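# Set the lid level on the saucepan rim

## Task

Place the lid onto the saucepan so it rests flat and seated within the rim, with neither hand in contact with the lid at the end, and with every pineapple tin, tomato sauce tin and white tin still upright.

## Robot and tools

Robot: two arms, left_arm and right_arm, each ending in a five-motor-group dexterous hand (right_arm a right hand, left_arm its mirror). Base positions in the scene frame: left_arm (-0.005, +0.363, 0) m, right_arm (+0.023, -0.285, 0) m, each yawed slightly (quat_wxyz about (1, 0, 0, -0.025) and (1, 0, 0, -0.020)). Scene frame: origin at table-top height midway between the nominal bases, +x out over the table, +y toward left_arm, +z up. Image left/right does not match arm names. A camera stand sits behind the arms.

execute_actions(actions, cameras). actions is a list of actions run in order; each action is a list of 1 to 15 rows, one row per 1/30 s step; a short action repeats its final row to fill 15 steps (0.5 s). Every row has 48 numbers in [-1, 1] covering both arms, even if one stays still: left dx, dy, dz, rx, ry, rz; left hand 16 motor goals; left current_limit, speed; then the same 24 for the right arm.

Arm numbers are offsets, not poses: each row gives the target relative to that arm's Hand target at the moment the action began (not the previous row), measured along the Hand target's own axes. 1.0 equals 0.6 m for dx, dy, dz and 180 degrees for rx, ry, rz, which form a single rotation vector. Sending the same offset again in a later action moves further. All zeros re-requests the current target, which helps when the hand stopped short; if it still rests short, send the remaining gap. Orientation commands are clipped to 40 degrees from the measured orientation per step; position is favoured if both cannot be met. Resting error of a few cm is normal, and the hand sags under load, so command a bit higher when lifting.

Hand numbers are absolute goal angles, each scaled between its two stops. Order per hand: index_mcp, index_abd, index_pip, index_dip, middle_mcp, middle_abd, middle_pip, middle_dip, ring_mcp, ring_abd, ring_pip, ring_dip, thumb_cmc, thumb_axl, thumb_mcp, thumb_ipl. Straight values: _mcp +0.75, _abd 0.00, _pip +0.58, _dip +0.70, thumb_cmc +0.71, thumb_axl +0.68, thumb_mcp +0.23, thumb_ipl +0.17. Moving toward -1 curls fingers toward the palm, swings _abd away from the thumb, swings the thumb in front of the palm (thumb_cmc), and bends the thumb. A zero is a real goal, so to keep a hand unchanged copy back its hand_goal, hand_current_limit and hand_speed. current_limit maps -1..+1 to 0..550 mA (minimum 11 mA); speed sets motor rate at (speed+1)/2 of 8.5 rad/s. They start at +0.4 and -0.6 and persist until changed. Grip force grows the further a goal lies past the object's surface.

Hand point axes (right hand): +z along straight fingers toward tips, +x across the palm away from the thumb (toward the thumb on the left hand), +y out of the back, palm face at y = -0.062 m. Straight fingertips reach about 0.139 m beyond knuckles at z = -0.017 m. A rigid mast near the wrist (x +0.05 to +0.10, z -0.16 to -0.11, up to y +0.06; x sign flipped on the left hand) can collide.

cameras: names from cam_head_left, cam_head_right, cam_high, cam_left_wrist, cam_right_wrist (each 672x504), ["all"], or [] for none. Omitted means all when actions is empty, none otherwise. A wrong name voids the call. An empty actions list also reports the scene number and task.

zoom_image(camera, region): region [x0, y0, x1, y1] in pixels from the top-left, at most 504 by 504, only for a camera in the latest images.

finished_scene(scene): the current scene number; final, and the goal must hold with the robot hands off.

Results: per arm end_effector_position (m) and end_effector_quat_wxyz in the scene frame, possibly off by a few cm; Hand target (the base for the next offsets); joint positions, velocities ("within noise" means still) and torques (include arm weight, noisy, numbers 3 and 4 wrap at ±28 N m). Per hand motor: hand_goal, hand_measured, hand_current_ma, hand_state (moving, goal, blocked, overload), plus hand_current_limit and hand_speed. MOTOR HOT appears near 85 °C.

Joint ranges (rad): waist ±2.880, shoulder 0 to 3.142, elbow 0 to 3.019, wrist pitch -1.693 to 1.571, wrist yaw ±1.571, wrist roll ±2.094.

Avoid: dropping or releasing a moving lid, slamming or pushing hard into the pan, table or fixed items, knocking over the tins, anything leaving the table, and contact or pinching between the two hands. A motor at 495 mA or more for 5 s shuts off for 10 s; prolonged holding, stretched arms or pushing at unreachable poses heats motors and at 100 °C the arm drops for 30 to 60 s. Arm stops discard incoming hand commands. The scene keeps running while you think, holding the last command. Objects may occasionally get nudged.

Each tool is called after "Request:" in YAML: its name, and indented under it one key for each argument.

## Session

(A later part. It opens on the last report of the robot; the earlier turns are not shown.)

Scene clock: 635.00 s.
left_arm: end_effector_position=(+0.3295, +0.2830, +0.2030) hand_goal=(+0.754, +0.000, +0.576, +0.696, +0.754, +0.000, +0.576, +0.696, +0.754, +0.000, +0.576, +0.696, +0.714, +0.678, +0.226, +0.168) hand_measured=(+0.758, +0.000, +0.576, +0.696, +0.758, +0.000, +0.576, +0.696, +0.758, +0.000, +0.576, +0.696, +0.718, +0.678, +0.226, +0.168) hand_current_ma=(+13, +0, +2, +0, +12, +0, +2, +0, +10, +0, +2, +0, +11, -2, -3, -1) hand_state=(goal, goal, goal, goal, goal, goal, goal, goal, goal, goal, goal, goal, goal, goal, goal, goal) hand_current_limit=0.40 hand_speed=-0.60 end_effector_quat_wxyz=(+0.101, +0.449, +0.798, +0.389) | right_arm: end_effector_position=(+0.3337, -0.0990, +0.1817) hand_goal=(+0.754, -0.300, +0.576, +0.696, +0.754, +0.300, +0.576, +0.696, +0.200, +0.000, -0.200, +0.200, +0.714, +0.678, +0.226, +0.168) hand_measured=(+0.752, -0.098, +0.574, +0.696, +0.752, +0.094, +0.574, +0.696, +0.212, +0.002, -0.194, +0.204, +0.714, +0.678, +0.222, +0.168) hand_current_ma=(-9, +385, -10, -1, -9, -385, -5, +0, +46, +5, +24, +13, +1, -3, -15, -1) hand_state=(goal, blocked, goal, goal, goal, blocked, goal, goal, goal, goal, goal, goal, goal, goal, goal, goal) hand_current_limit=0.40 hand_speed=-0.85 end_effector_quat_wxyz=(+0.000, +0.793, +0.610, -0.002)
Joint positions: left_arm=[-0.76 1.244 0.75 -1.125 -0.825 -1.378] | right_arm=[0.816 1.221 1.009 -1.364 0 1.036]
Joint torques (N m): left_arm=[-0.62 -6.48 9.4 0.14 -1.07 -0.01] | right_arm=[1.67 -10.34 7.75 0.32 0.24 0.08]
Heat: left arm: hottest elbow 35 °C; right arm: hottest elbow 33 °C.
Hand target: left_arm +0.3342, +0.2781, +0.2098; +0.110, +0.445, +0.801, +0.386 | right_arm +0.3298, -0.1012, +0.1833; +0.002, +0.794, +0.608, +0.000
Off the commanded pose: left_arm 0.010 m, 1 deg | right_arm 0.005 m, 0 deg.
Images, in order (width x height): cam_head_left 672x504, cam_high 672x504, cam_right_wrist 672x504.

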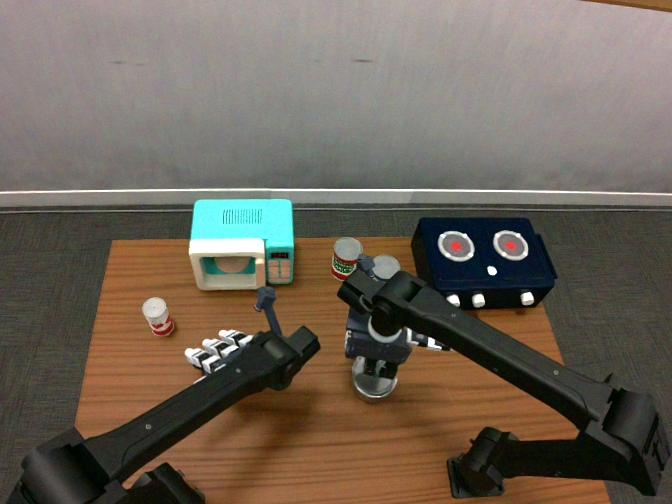

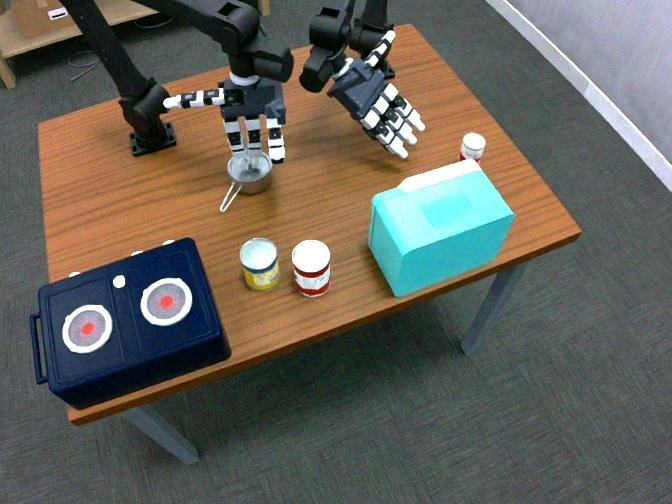

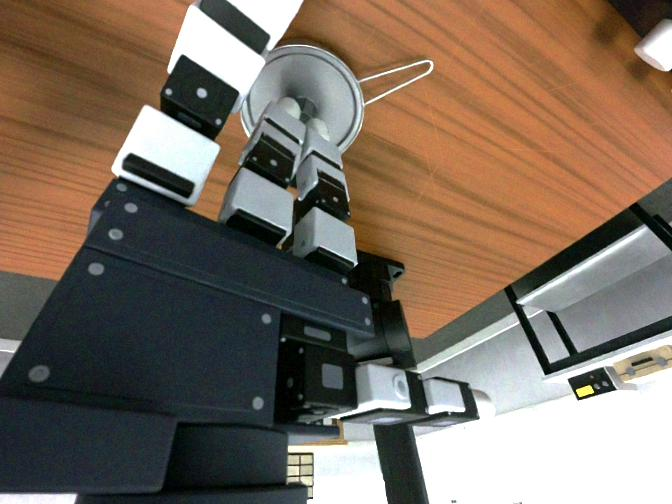

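Request:
execute_actions:
  actions:
    - [[0,0,0,0,0,0,0.754,0,0.576,0.696,0.754,0,0.576,0.696,0.754,0,0.576,0.696,0.714,0.678,0.226,0.168,0.4,-0.6,-0.008,-0.0088,0.01,0,0,0,0.754,-0.3,0.576,0.696,0.754,0.3,0.576,0.696,0.2,0,-0.2,0.2,0.714,0.678,0.226,0.168,0.4,-0.85]]
  cameras: ["cam_head_left","cam_high","cam_right_wrist"]

Request:
zoom_image:
  camera: "cam_high"
  region: [215, 135, 285, 205]

Request:
zoom_image:
  camera: "cam_head_left"
  region: [345, 345, 405, 405]

Scene clock: 645.33 s.
left_arm: end_effector_position=(+0.3295, +0.2830, +0.2030) hand_goal=(+0.754, +0.000, +0.576, +0.696, +0.754, +0.000, +0.576, +0.696, +0.754, +0.000, +0.576, +0.696, +0.714, +0.678, +0.226, +0.168) hand_measured=(+0.758, +0.000, +0.576, +0.696, +0.758, +0.000, +0.576, +0.696, +0.758, +0.000, +0.576, +0.696, +0.718, +0.678, +0.226, +0.168) hand_current_ma=(+13, +0, +2, +0, +12, +0, +2, +0, +10, +0, +2, +0, +11, -2, -3, -1) hand_state=(goal, goal, goal, goal, goal, goal, goal, goal, goal, goal, goal, goal, goal, goal, goal, goal) hand_current_limit=0.40 hand_speed=-0.60 end_effector_quat_wxyz=(+0.101, +0.449, +0.798, +0.389) | right_arm: end_effector_position=(+0.3299, -0.1023, +0.1817) hand_goal=(+0.754, -0.300, +0.576, +0.696, +0.754, +0.300, +0.576, +0.696, +0.200, +0.000, -0.200, +0.200, +0.714, +0.678, +0.226, +0.168) hand_measured=(+0.748, -0.100, +0.574, +0.696, +0.748, +0.094, +0.574, +0.696, +0.212, +0.002, -0.194, +0.204, +0.714, +0.678, +0.222, +0.168) hand_current_ma=(-22, +385, -10, -1, -21, -385, -7, +0, +46, +5, +24, +13, +1, -3, -15, -1) hand_state=(goal, blocked, goal, goal, goal, blocked, goal, goal, goal, goal, goal, goal, goal, goal, goal, goal) hand_current_limit=0.40 hand_speed=-0.85 end_effector_quat_wxyz=(-0.001, +0.794, +0.608, +0.006)
Joint positions: left_arm=[-0.76 1.244 0.75 -1.125 -0.825 -1.378] | right_arm=[0.817 1.197 0.989 -1.351 0 1.042]
Joint torques (N m): left_arm=[-0.56 -6.48 9.33 0.2 -1.08 -0.03] | right_arm=[2.08 -9.11 7.12 0.35 0.24 0.1]
Heat: left arm: hottest elbow 35 °C; right arm: hottest elbow 32 °C.
Hand target: left_arm +0.3342, +0.2781, +0.2098; +0.110, +0.445, +0.801, +0.386 | right_arm +0.3234, -0.1045, +0.1772; +0.002, +0.794, +0.608, +0.000
Off the commanded pose: left_arm 0.010 m, 1 deg | right_arm 0.008 m, 1 deg.
Images, in order (width x height): cam_head_left 672x504, cam_high 672x504, cam_right_wrist 672x504.

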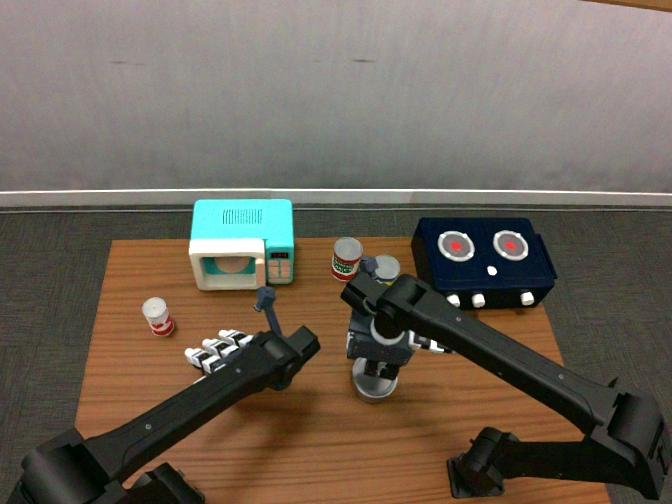

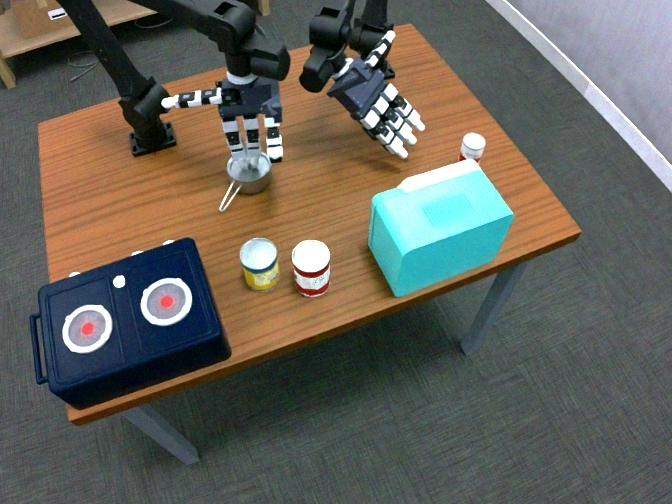

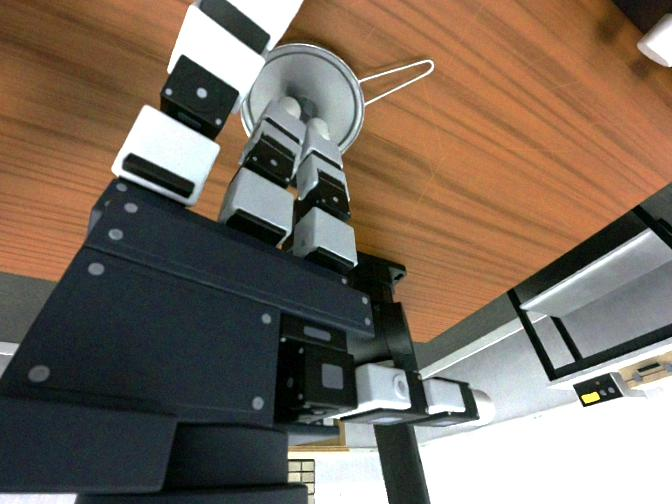

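Scaled by 7.200.

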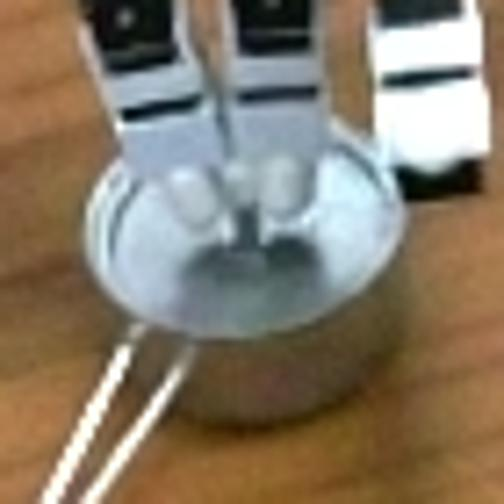

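Scaled by 8.400.

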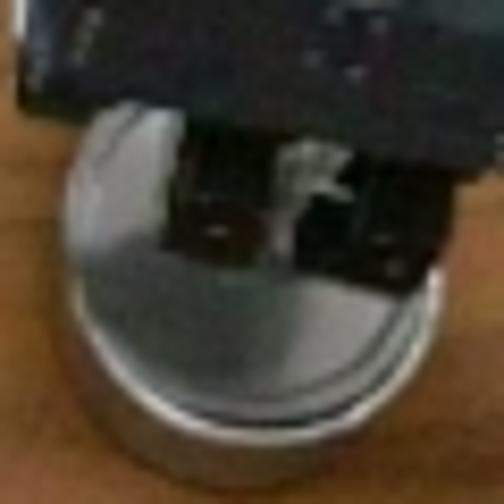

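Request:
execute_actions:
  actions:
    - [[0,0,0,0,0,0,0.754,0,0.576,0.696,0.754,0,0.576,0.696,0.754,0,0.576,0.696,0.714,0.678,0.226,0.168,0.4,-0.6,0,0.01,-0.07,0,0,0,0.754,-0.3,0.576,0.696,0.754,0.3,0.576,0.696,0.2,0,-0.2,0.2,0.714,0.678,0.226,0.168,0.4,-0.85]]
  cameras: ["cam_head_left","cam_head_right","cam_high","cam_right_wrist"]

Request:
zoom_image:
  camera: "cam_high"
  region: [215, 135, 285, 205]

Request:
zoom_image:
  camera: "cam_head_left"
  region: [345, 345, 405, 405]

Request:
zoom_image:
  camera: "cam_right_wrist"
  region: [220, 20, 390, 170]

Scene clock: 658.73 s.
left_arm: end_effector_position=(+0.3295, +0.2830, +0.2030) hand_goal=(+0.754, +0.000, +0.576, +0.696, +0.754, +0.000, +0.576, +0.696, +0.754, +0.000, +0.576, +0.696, +0.714, +0.678, +0.226, +0.168) hand_measured=(+0.758, +0.000, +0.576, +0.696, +0.758, +0.000, +0.576, +0.696, +0.758, +0.000, +0.576, +0.696, +0.718, +0.678, +0.226, +0.168) hand_current_ma=(+13, +0, +2, +0, +12, +0, +2, +0, +10, +0, +2, +0, +11, -2, -3, -1) hand_state=(goal, goal, goal, goal, goal, goal, goal, goal, goal, goal, goal, goal, goal, goal, goal, goal) hand_current_limit=0.40 hand_speed=-0.60 end_effector_quat_wxyz=(+0.101, +0.449, +0.798, +0.389) | right_arm: end_effector_position=(+0.3190, -0.1132, +0.1956) hand_goal=(+0.754, -0.300, +0.576, +0.696, +0.754, +0.300, +0.576, +0.696, +0.200, +0.000, -0.200, +0.200, +0.714, +0.678, +0.226, +0.168) hand_measured=(+0.752, -0.102, +0.574, +0.696, +0.748, +0.094, +0.574, +0.696, +0.212, +0.002, -0.194, +0.204, +0.714, +0.678, +0.222, +0.168) hand_current_ma=(-4, +385, -5, -1, -19, -385, -9, +0, +46, +5, +24, +13, +1, -3, -15, -1) hand_state=(goal, blocked, goal, goal, goal, blocked, goal, goal, goal, goal, goal, goal, goal, goal, goal, goal) hand_current_limit=0.40 hand_speed=-0.85 end_effector_quat_wxyz=(+0.004, +0.794, +0.608, -0.026)
Joint positions: left_arm=[-0.76 1.244 0.75 -1.125 -0.825 -1.378] | right_arm=[0.817 1.191 1.024 -1.457 0.001 1.042]
Joint torques (N m): left_arm=[-0.44 -6.77 9.33 0.18 -1.07 -0.01] | right_arm=[1.2 -9.7 12.37 -0.16 0.21 -0.04]
Heat: left arm: hottest elbow 35 °C; right arm: hottest elbow 32 °C.
Hand target: left_arm +0.3342, +0.2781, +0.2098; +0.110, +0.445, +0.801, +0.386 | right_arm +0.3291, -0.1060, +0.2192; +0.002, +0.794, +0.608, +0.000
Off the commanded pose: left_arm 0.010 m, 1 deg | right_arm 0.027 m, 3 deg.
Images, in order (width x height): cam_head_left 672x504, cam_head_right 672x504, cam_high 672x504, cam_right_wrist 672x504.

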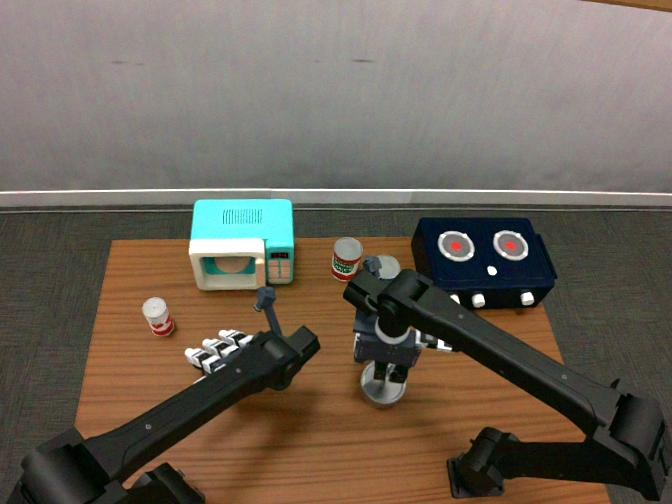

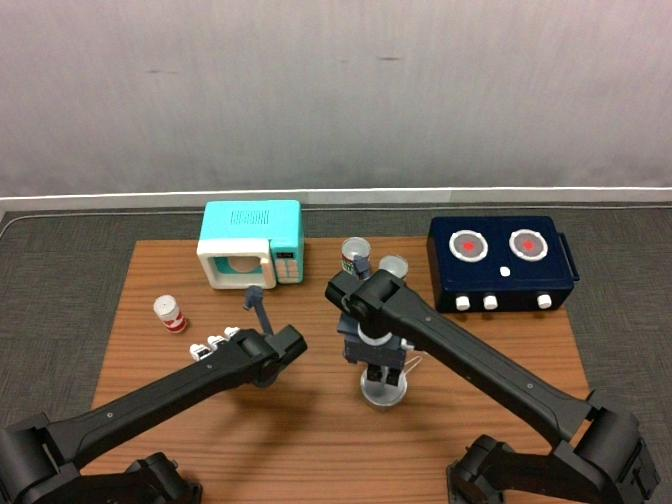

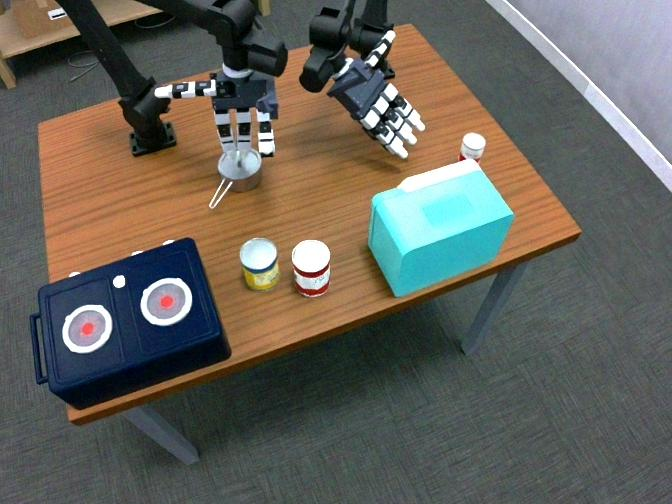

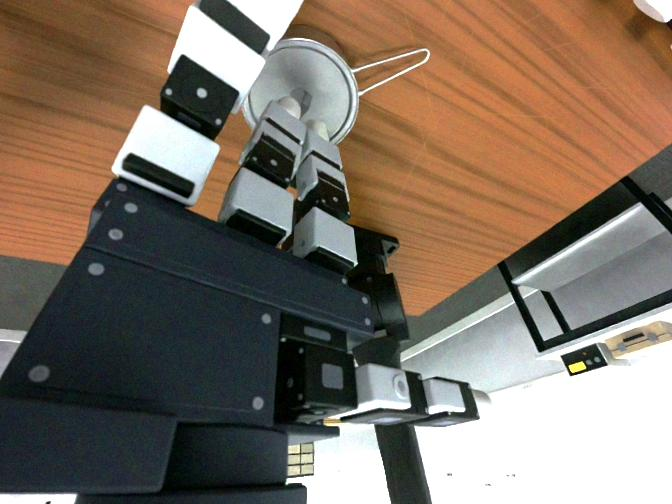

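Scaled by 7.200.

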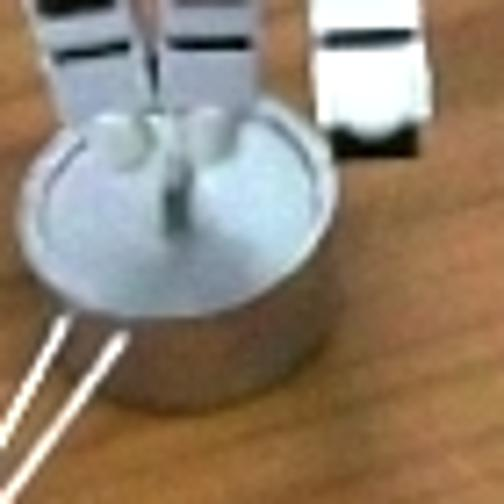

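Scaled by 8.400.

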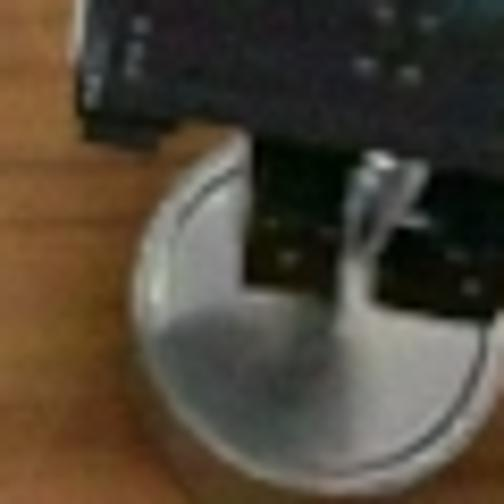

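Scaled by 2.965.

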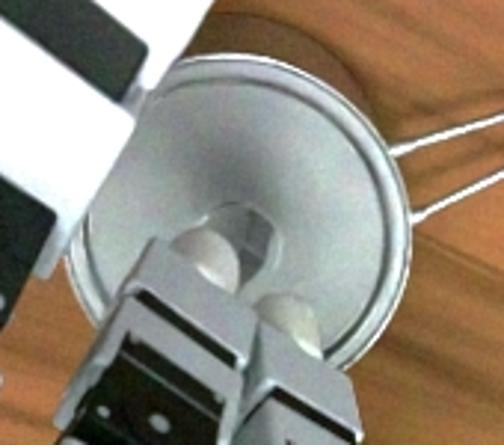

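Request:
execute_actions:
  actions:
    - [[0,0,0,0,0,0,0.754,0,0.576,0.696,0.754,0,0.576,0.696,0.754,0,0.576,0.696,0.714,0.678,0.226,0.168,0.4,-0.6,0,0,0,0,0,0,0.754,0.04,0.576,0.696,0.754,-0.04,0.576,0.696,0.2,0,-0.2,0.2,0.714,0.678,0.226,0.168,0.4,-0.85]]
    - [[0,0,0,0,0,0,0.754,0,0.576,0.696,0.754,0,0.576,0.696,0.754,0,0.576,0.696,0.714,0.678,0.226,0.168,0.4,-0.6,0,0,0,0,0,0,0.754,0.04,0.576,0.696,0.754,-0.04,0.576,0.696,0.2,0,-0.2,0.2,0.714,0.678,0.226,0.168,0.4,-0.85]]
  cameras: ["cam_head_left","cam_head_right","cam_high","cam_right_wrist"]

Request:
zoom_image:
  camera: "cam_high"
  region: [205, 135, 275, 205]

Request:
zoom_image:
  camera: "cam_head_left"
  region: [355, 355, 415, 415]

Request:
zoom_image:
  camera: "cam_right_wrist"
  region: [220, 20, 390, 170]

Scene clock: 671.37 s.
left_arm: end_effector_position=(+0.3295, +0.2830, +0.2030) hand_goal=(+0.754, +0.000, +0.576, +0.696, +0.754, +0.000, +0.576, +0.696, +0.754, +0.000, +0.576, +0.696, +0.714, +0.678, +0.226, +0.168) hand_measured=(+0.758, +0.000, +0.576, +0.696, +0.758, +0.000, +0.576, +0.696, +0.758, +0.000, +0.576, +0.696, +0.718, +0.678, +0.226, +0.168) hand_current_ma=(+13, +0, +2, +0, +12, +0, +2, +0, +10, +0, +2, +0, +11, -2, -3, -1) hand_state=(goal, goal, goal, goal, goal, goal, goal, goal, goal, goal, goal, goal, goal, goal, goal, goal) hand_current_limit=0.40 hand_speed=-0.60 end_effector_quat_wxyz=(+0.101, +0.449, +0.798, +0.389) | right_arm: end_effector_position=(+0.3190, -0.1132, +0.1956) hand_goal=(+0.754, +0.040, +0.576, +0.696, +0.754, -0.040, +0.576, +0.696, +0.200, +0.000, -0.200, +0.200, +0.714, +0.678, +0.226, +0.168) hand_measured=(+0.752, +0.036, +0.574, +0.696, +0.748, -0.036, +0.574, +0.696, +0.212, +0.002, -0.194, +0.204, +0.714, +0.678, +0.222, +0.168) hand_current_ma=(-4, -12, -5, -1, -19, +10, -9, +0, +46, +5, +24, +13, +1, -3, -15, -1) hand_state=(goal, goal, goal, goal, goal, goal, goal, goal, goal, goal, goal, goal, goal, goal, goal, goal) hand_current_limit=0.40 hand_speed=-0.85 end_effector_quat_wxyz=(+0.004, +0.794, +0.608, -0.026)
Joint positions: left_arm=[-0.76 1.244 0.75 -1.125 -0.825 -1.378] | right_arm=[0.817 1.191 1.024 -1.457 0.001 1.042]
Joint torques (N m): left_arm=[-0.85 -6.71 9.36 0.2 -1.08 -0.01] | right_arm=[0.62 -9.47 12.51 -0.24 0.22 -0.02]
Heat: left arm: hottest elbow 35 °C; right arm: hottest elbow 34 °C.
Hand target: left_arm +0.3342, +0.2781, +0.2098; +0.110, +0.445, +0.801, +0.386 | right_arm +0.3291, -0.1060, +0.2192; +0.002, +0.794, +0.608, +0.000
Off the commanded pose: left_arm 0.010 m, 1 deg | right_arm 0.027 m, 3 deg.
Images, in order (width x height): cam_head_left 672x504, cam_head_right 672x504, cam_high 672x504, cam_right_wrist 672x504.

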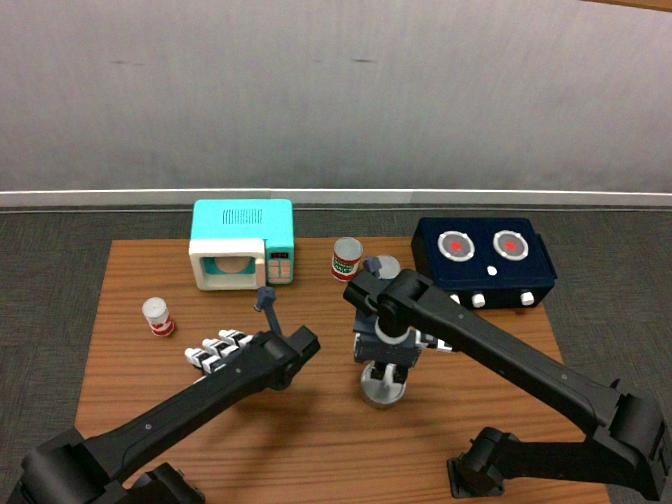

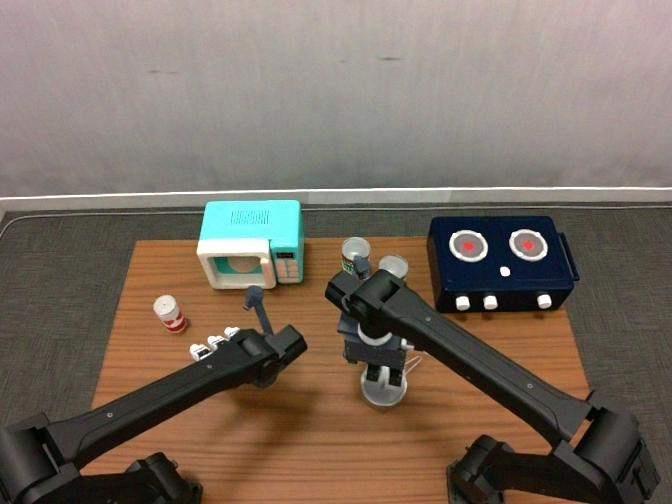

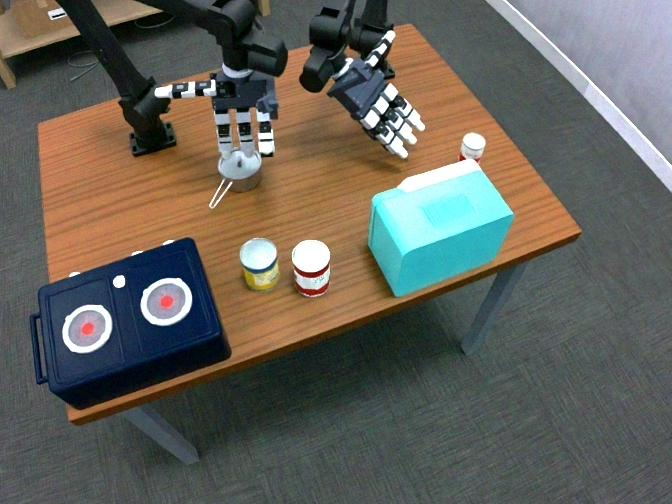

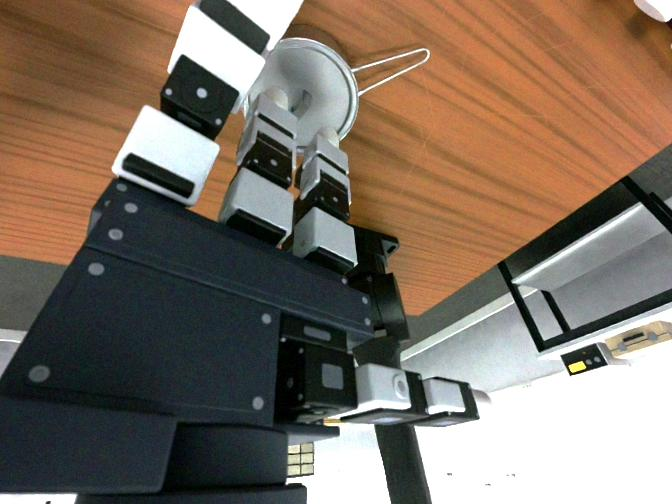

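Scaled by 7.200.

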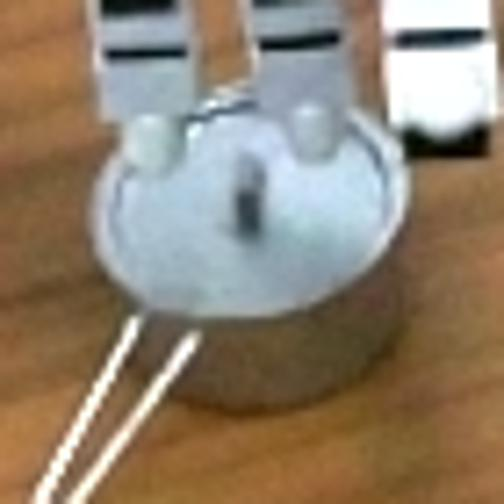

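Scaled by 8.400.

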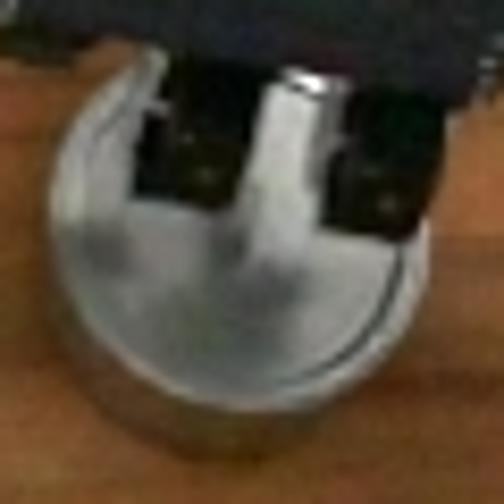

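Scaled by 2.965.

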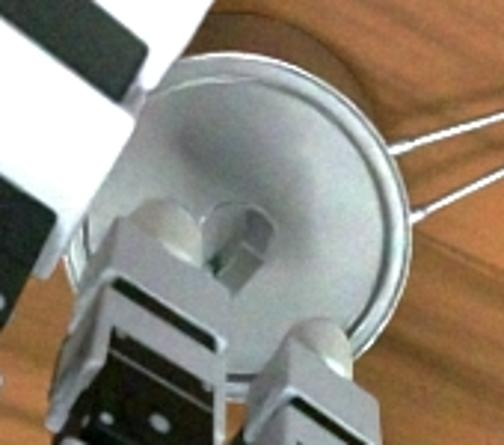

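Request:
execute_actions:
  actions:
    - [[0,0,0,0,0,0,0.754,0,0.576,0.696,0.754,0,0.576,0.696,0.754,0,0.576,0.696,0.714,0.678,0.226,0.168,0.4,-0.6,0,0.01,-0.1,0,0,0,0.754,0.04,0.576,0.696,0.754,-0.04,0.576,0.696,0.2,0,-0.2,0.2,0.714,0.678,0.226,0.168,0.4,-0.85]]
    - [[0,0,0,0,0,0,0.754,0,0.576,0.696,0.754,0,0.576,0.696,0.754,0,0.576,0.696,0.714,0.678,0.226,0.168,0.4,-0.6,-0.08,0,0,0,0,0,0.754,0.04,0.576,0.696,0.754,-0.04,0.576,0.696,0.2,0,-0.2,0.2,0.714,0.678,0.226,0.168,0.4,-0.85]]
    - [[0,0,0,0,0,0,0.754,0,0.576,0.696,0.754,0,0.576,0.696,0.754,0,0.576,0.696,0.714,0.678,0.226,0.168,0.4,-0.6,-0.08,0,0,0,0,0,0.754,0.04,0.576,0.696,0.754,-0.04,0.576,0.696,0.2,0,-0.2,0.2,0.714,0.678,0.226,0.168,0.4,-0.85]]
  cameras: ["cam_head_left","cam_head_right","cam_high","cam_right_wrist"]

Request:
zoom_image:
  camera: "cam_high"
  region: [205, 135, 275, 205]

Request:
zoom_image:
  camera: "cam_head_left"
  region: [355, 355, 415, 415]

Request:
zoom_image:
  camera: "cam_head_right"
  region: [355, 355, 415, 415]

Scene clock: 685.03 s.
left_arm: end_effector_position=(+0.3295, +0.2830, +0.2030) hand_goal=(+0.754, +0.000, +0.576, +0.696, +0.754, +0.000, +0.576, +0.696, +0.754, +0.000, +0.576, +0.696, +0.714, +0.678, +0.226, +0.168) hand_measured=(+0.758, +0.000, +0.576, +0.696, +0.758, +0.000, +0.576, +0.696, +0.758, +0.000, +0.576, +0.696, +0.718, +0.678, +0.226, +0.168) hand_current_ma=(+13, +0, +2, +0, +12, +0, +2, +0, +10, +0, +2, +0, +11, -2, -3, -1) hand_state=(goal, goal, goal, goal, goal, goal, goal, goal, goal, goal, goal, goal, goal, goal, goal, goal) hand_current_limit=0.40 hand_speed=-0.60 end_effector_quat_wxyz=(+0.101, +0.449, +0.798, +0.389) | right_arm: end_effector_position=(+0.3111, -0.1962, +0.2807) hand_goal=(+0.754, +0.040, +0.576, +0.696, +0.754, -0.040, +0.576, +0.696, +0.200, +0.000, -0.200, +0.200, +0.714, +0.678, +0.226, +0.168) hand_measured=(+0.752, +0.038, +0.574, +0.696, +0.752, -0.038, +0.574, +0.696, +0.212, +0.002, -0.194, +0.204, +0.714, +0.678, +0.222, +0.168) hand_current_ma=(-4, -8, -5, -1, -9, +7, -8, +0, +46, +5, +24, +13, +1, -3, -15, -1) hand_state=(goal, goal, goal, goal, goal, goal, goal, goal, goal, goal, goal, goal, goal, goal, goal, goal) hand_current_limit=0.40 hand_speed=-0.85 end_effector_quat_wxyz=(+0.003, +0.794, +0.608, +0.005)
Joint positions: left_arm=[-0.76 1.244 0.75 -1.125 -0.825 -1.378] | right_arm=[0.604 0.982 1.098 -1.676 0.006 0.828]
Joint torques (N m): left_arm=[-0.79 -6.53 9.29 0.21 -1.07 -0.02] | right_arm=[-0.09 -6.07 8.46 -0.02 0 -0.09]
Heat: left arm: hottest elbow 35 °C; right arm: hottest elbow 36 °C.
Hand target: left_arm +0.3342, +0.2781, +0.2098; +0.110, +0.445, +0.801, +0.386 | right_arm +0.3097, -0.2001, +0.2795; +0.002, +0.794, +0.608, +0.000
Off the commanded pose: left_arm 0.010 m, 1 deg | right_arm 0.004 m, 1 deg.
Images, in order (width x height): cam_head_left 672x504, cam_head_right 672x504, cam_high 672x504, cam_right_wrist 672x504.

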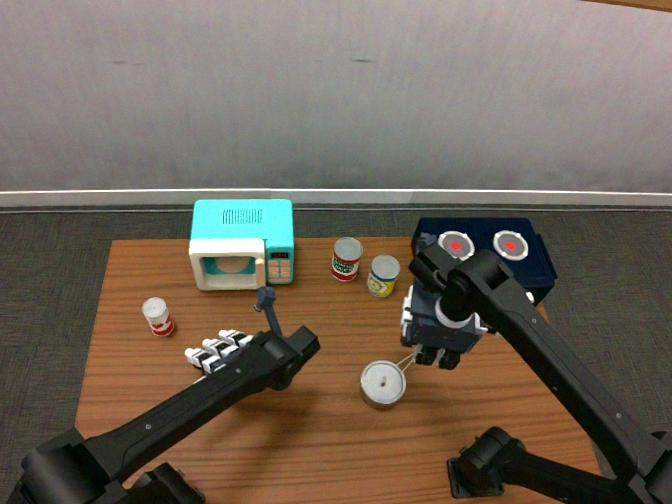

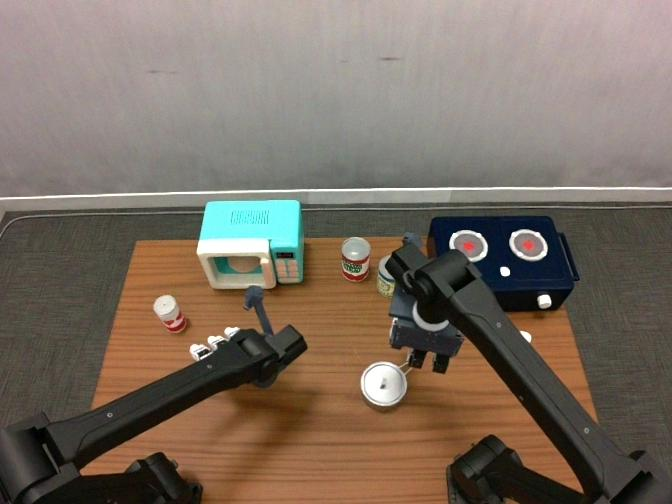

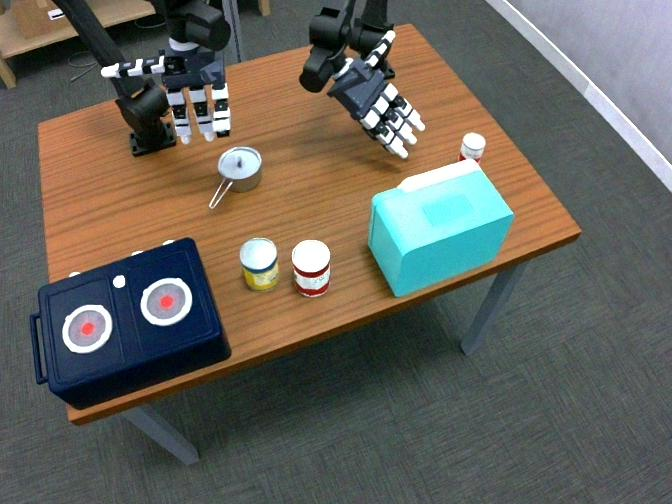

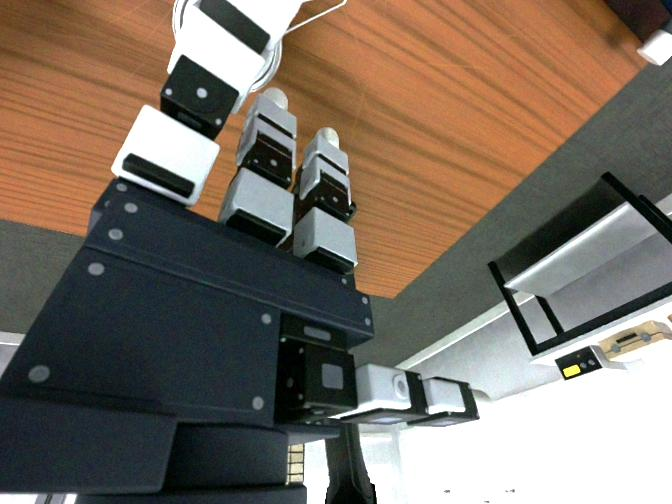

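Scaled by 7.200.

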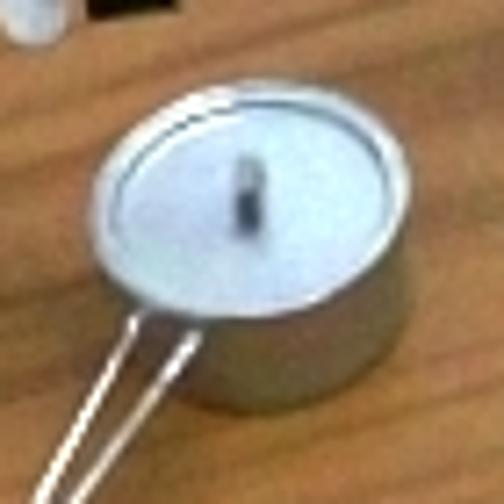

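Scaled by 8.400.

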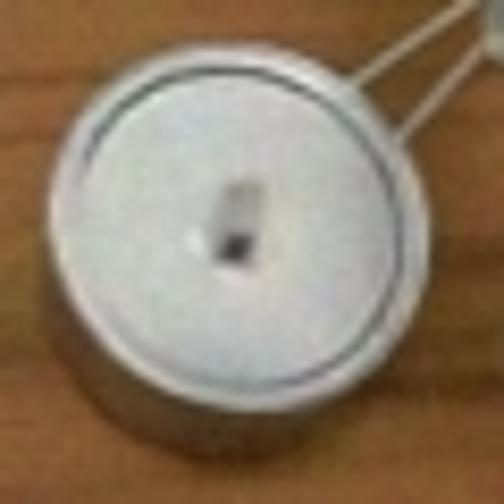

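Scaled by 8.400.

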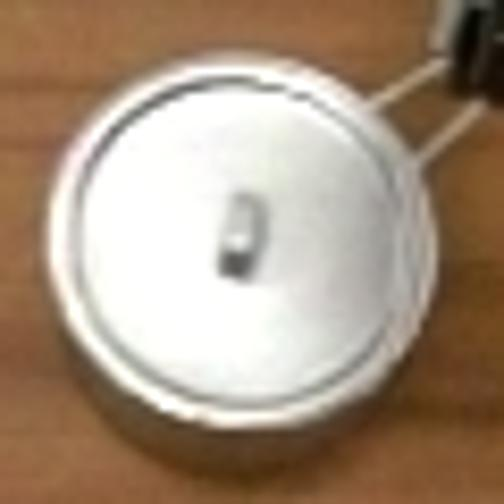

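Request:
finished_scene:
  scene: 1

The scene is finished: the task was done.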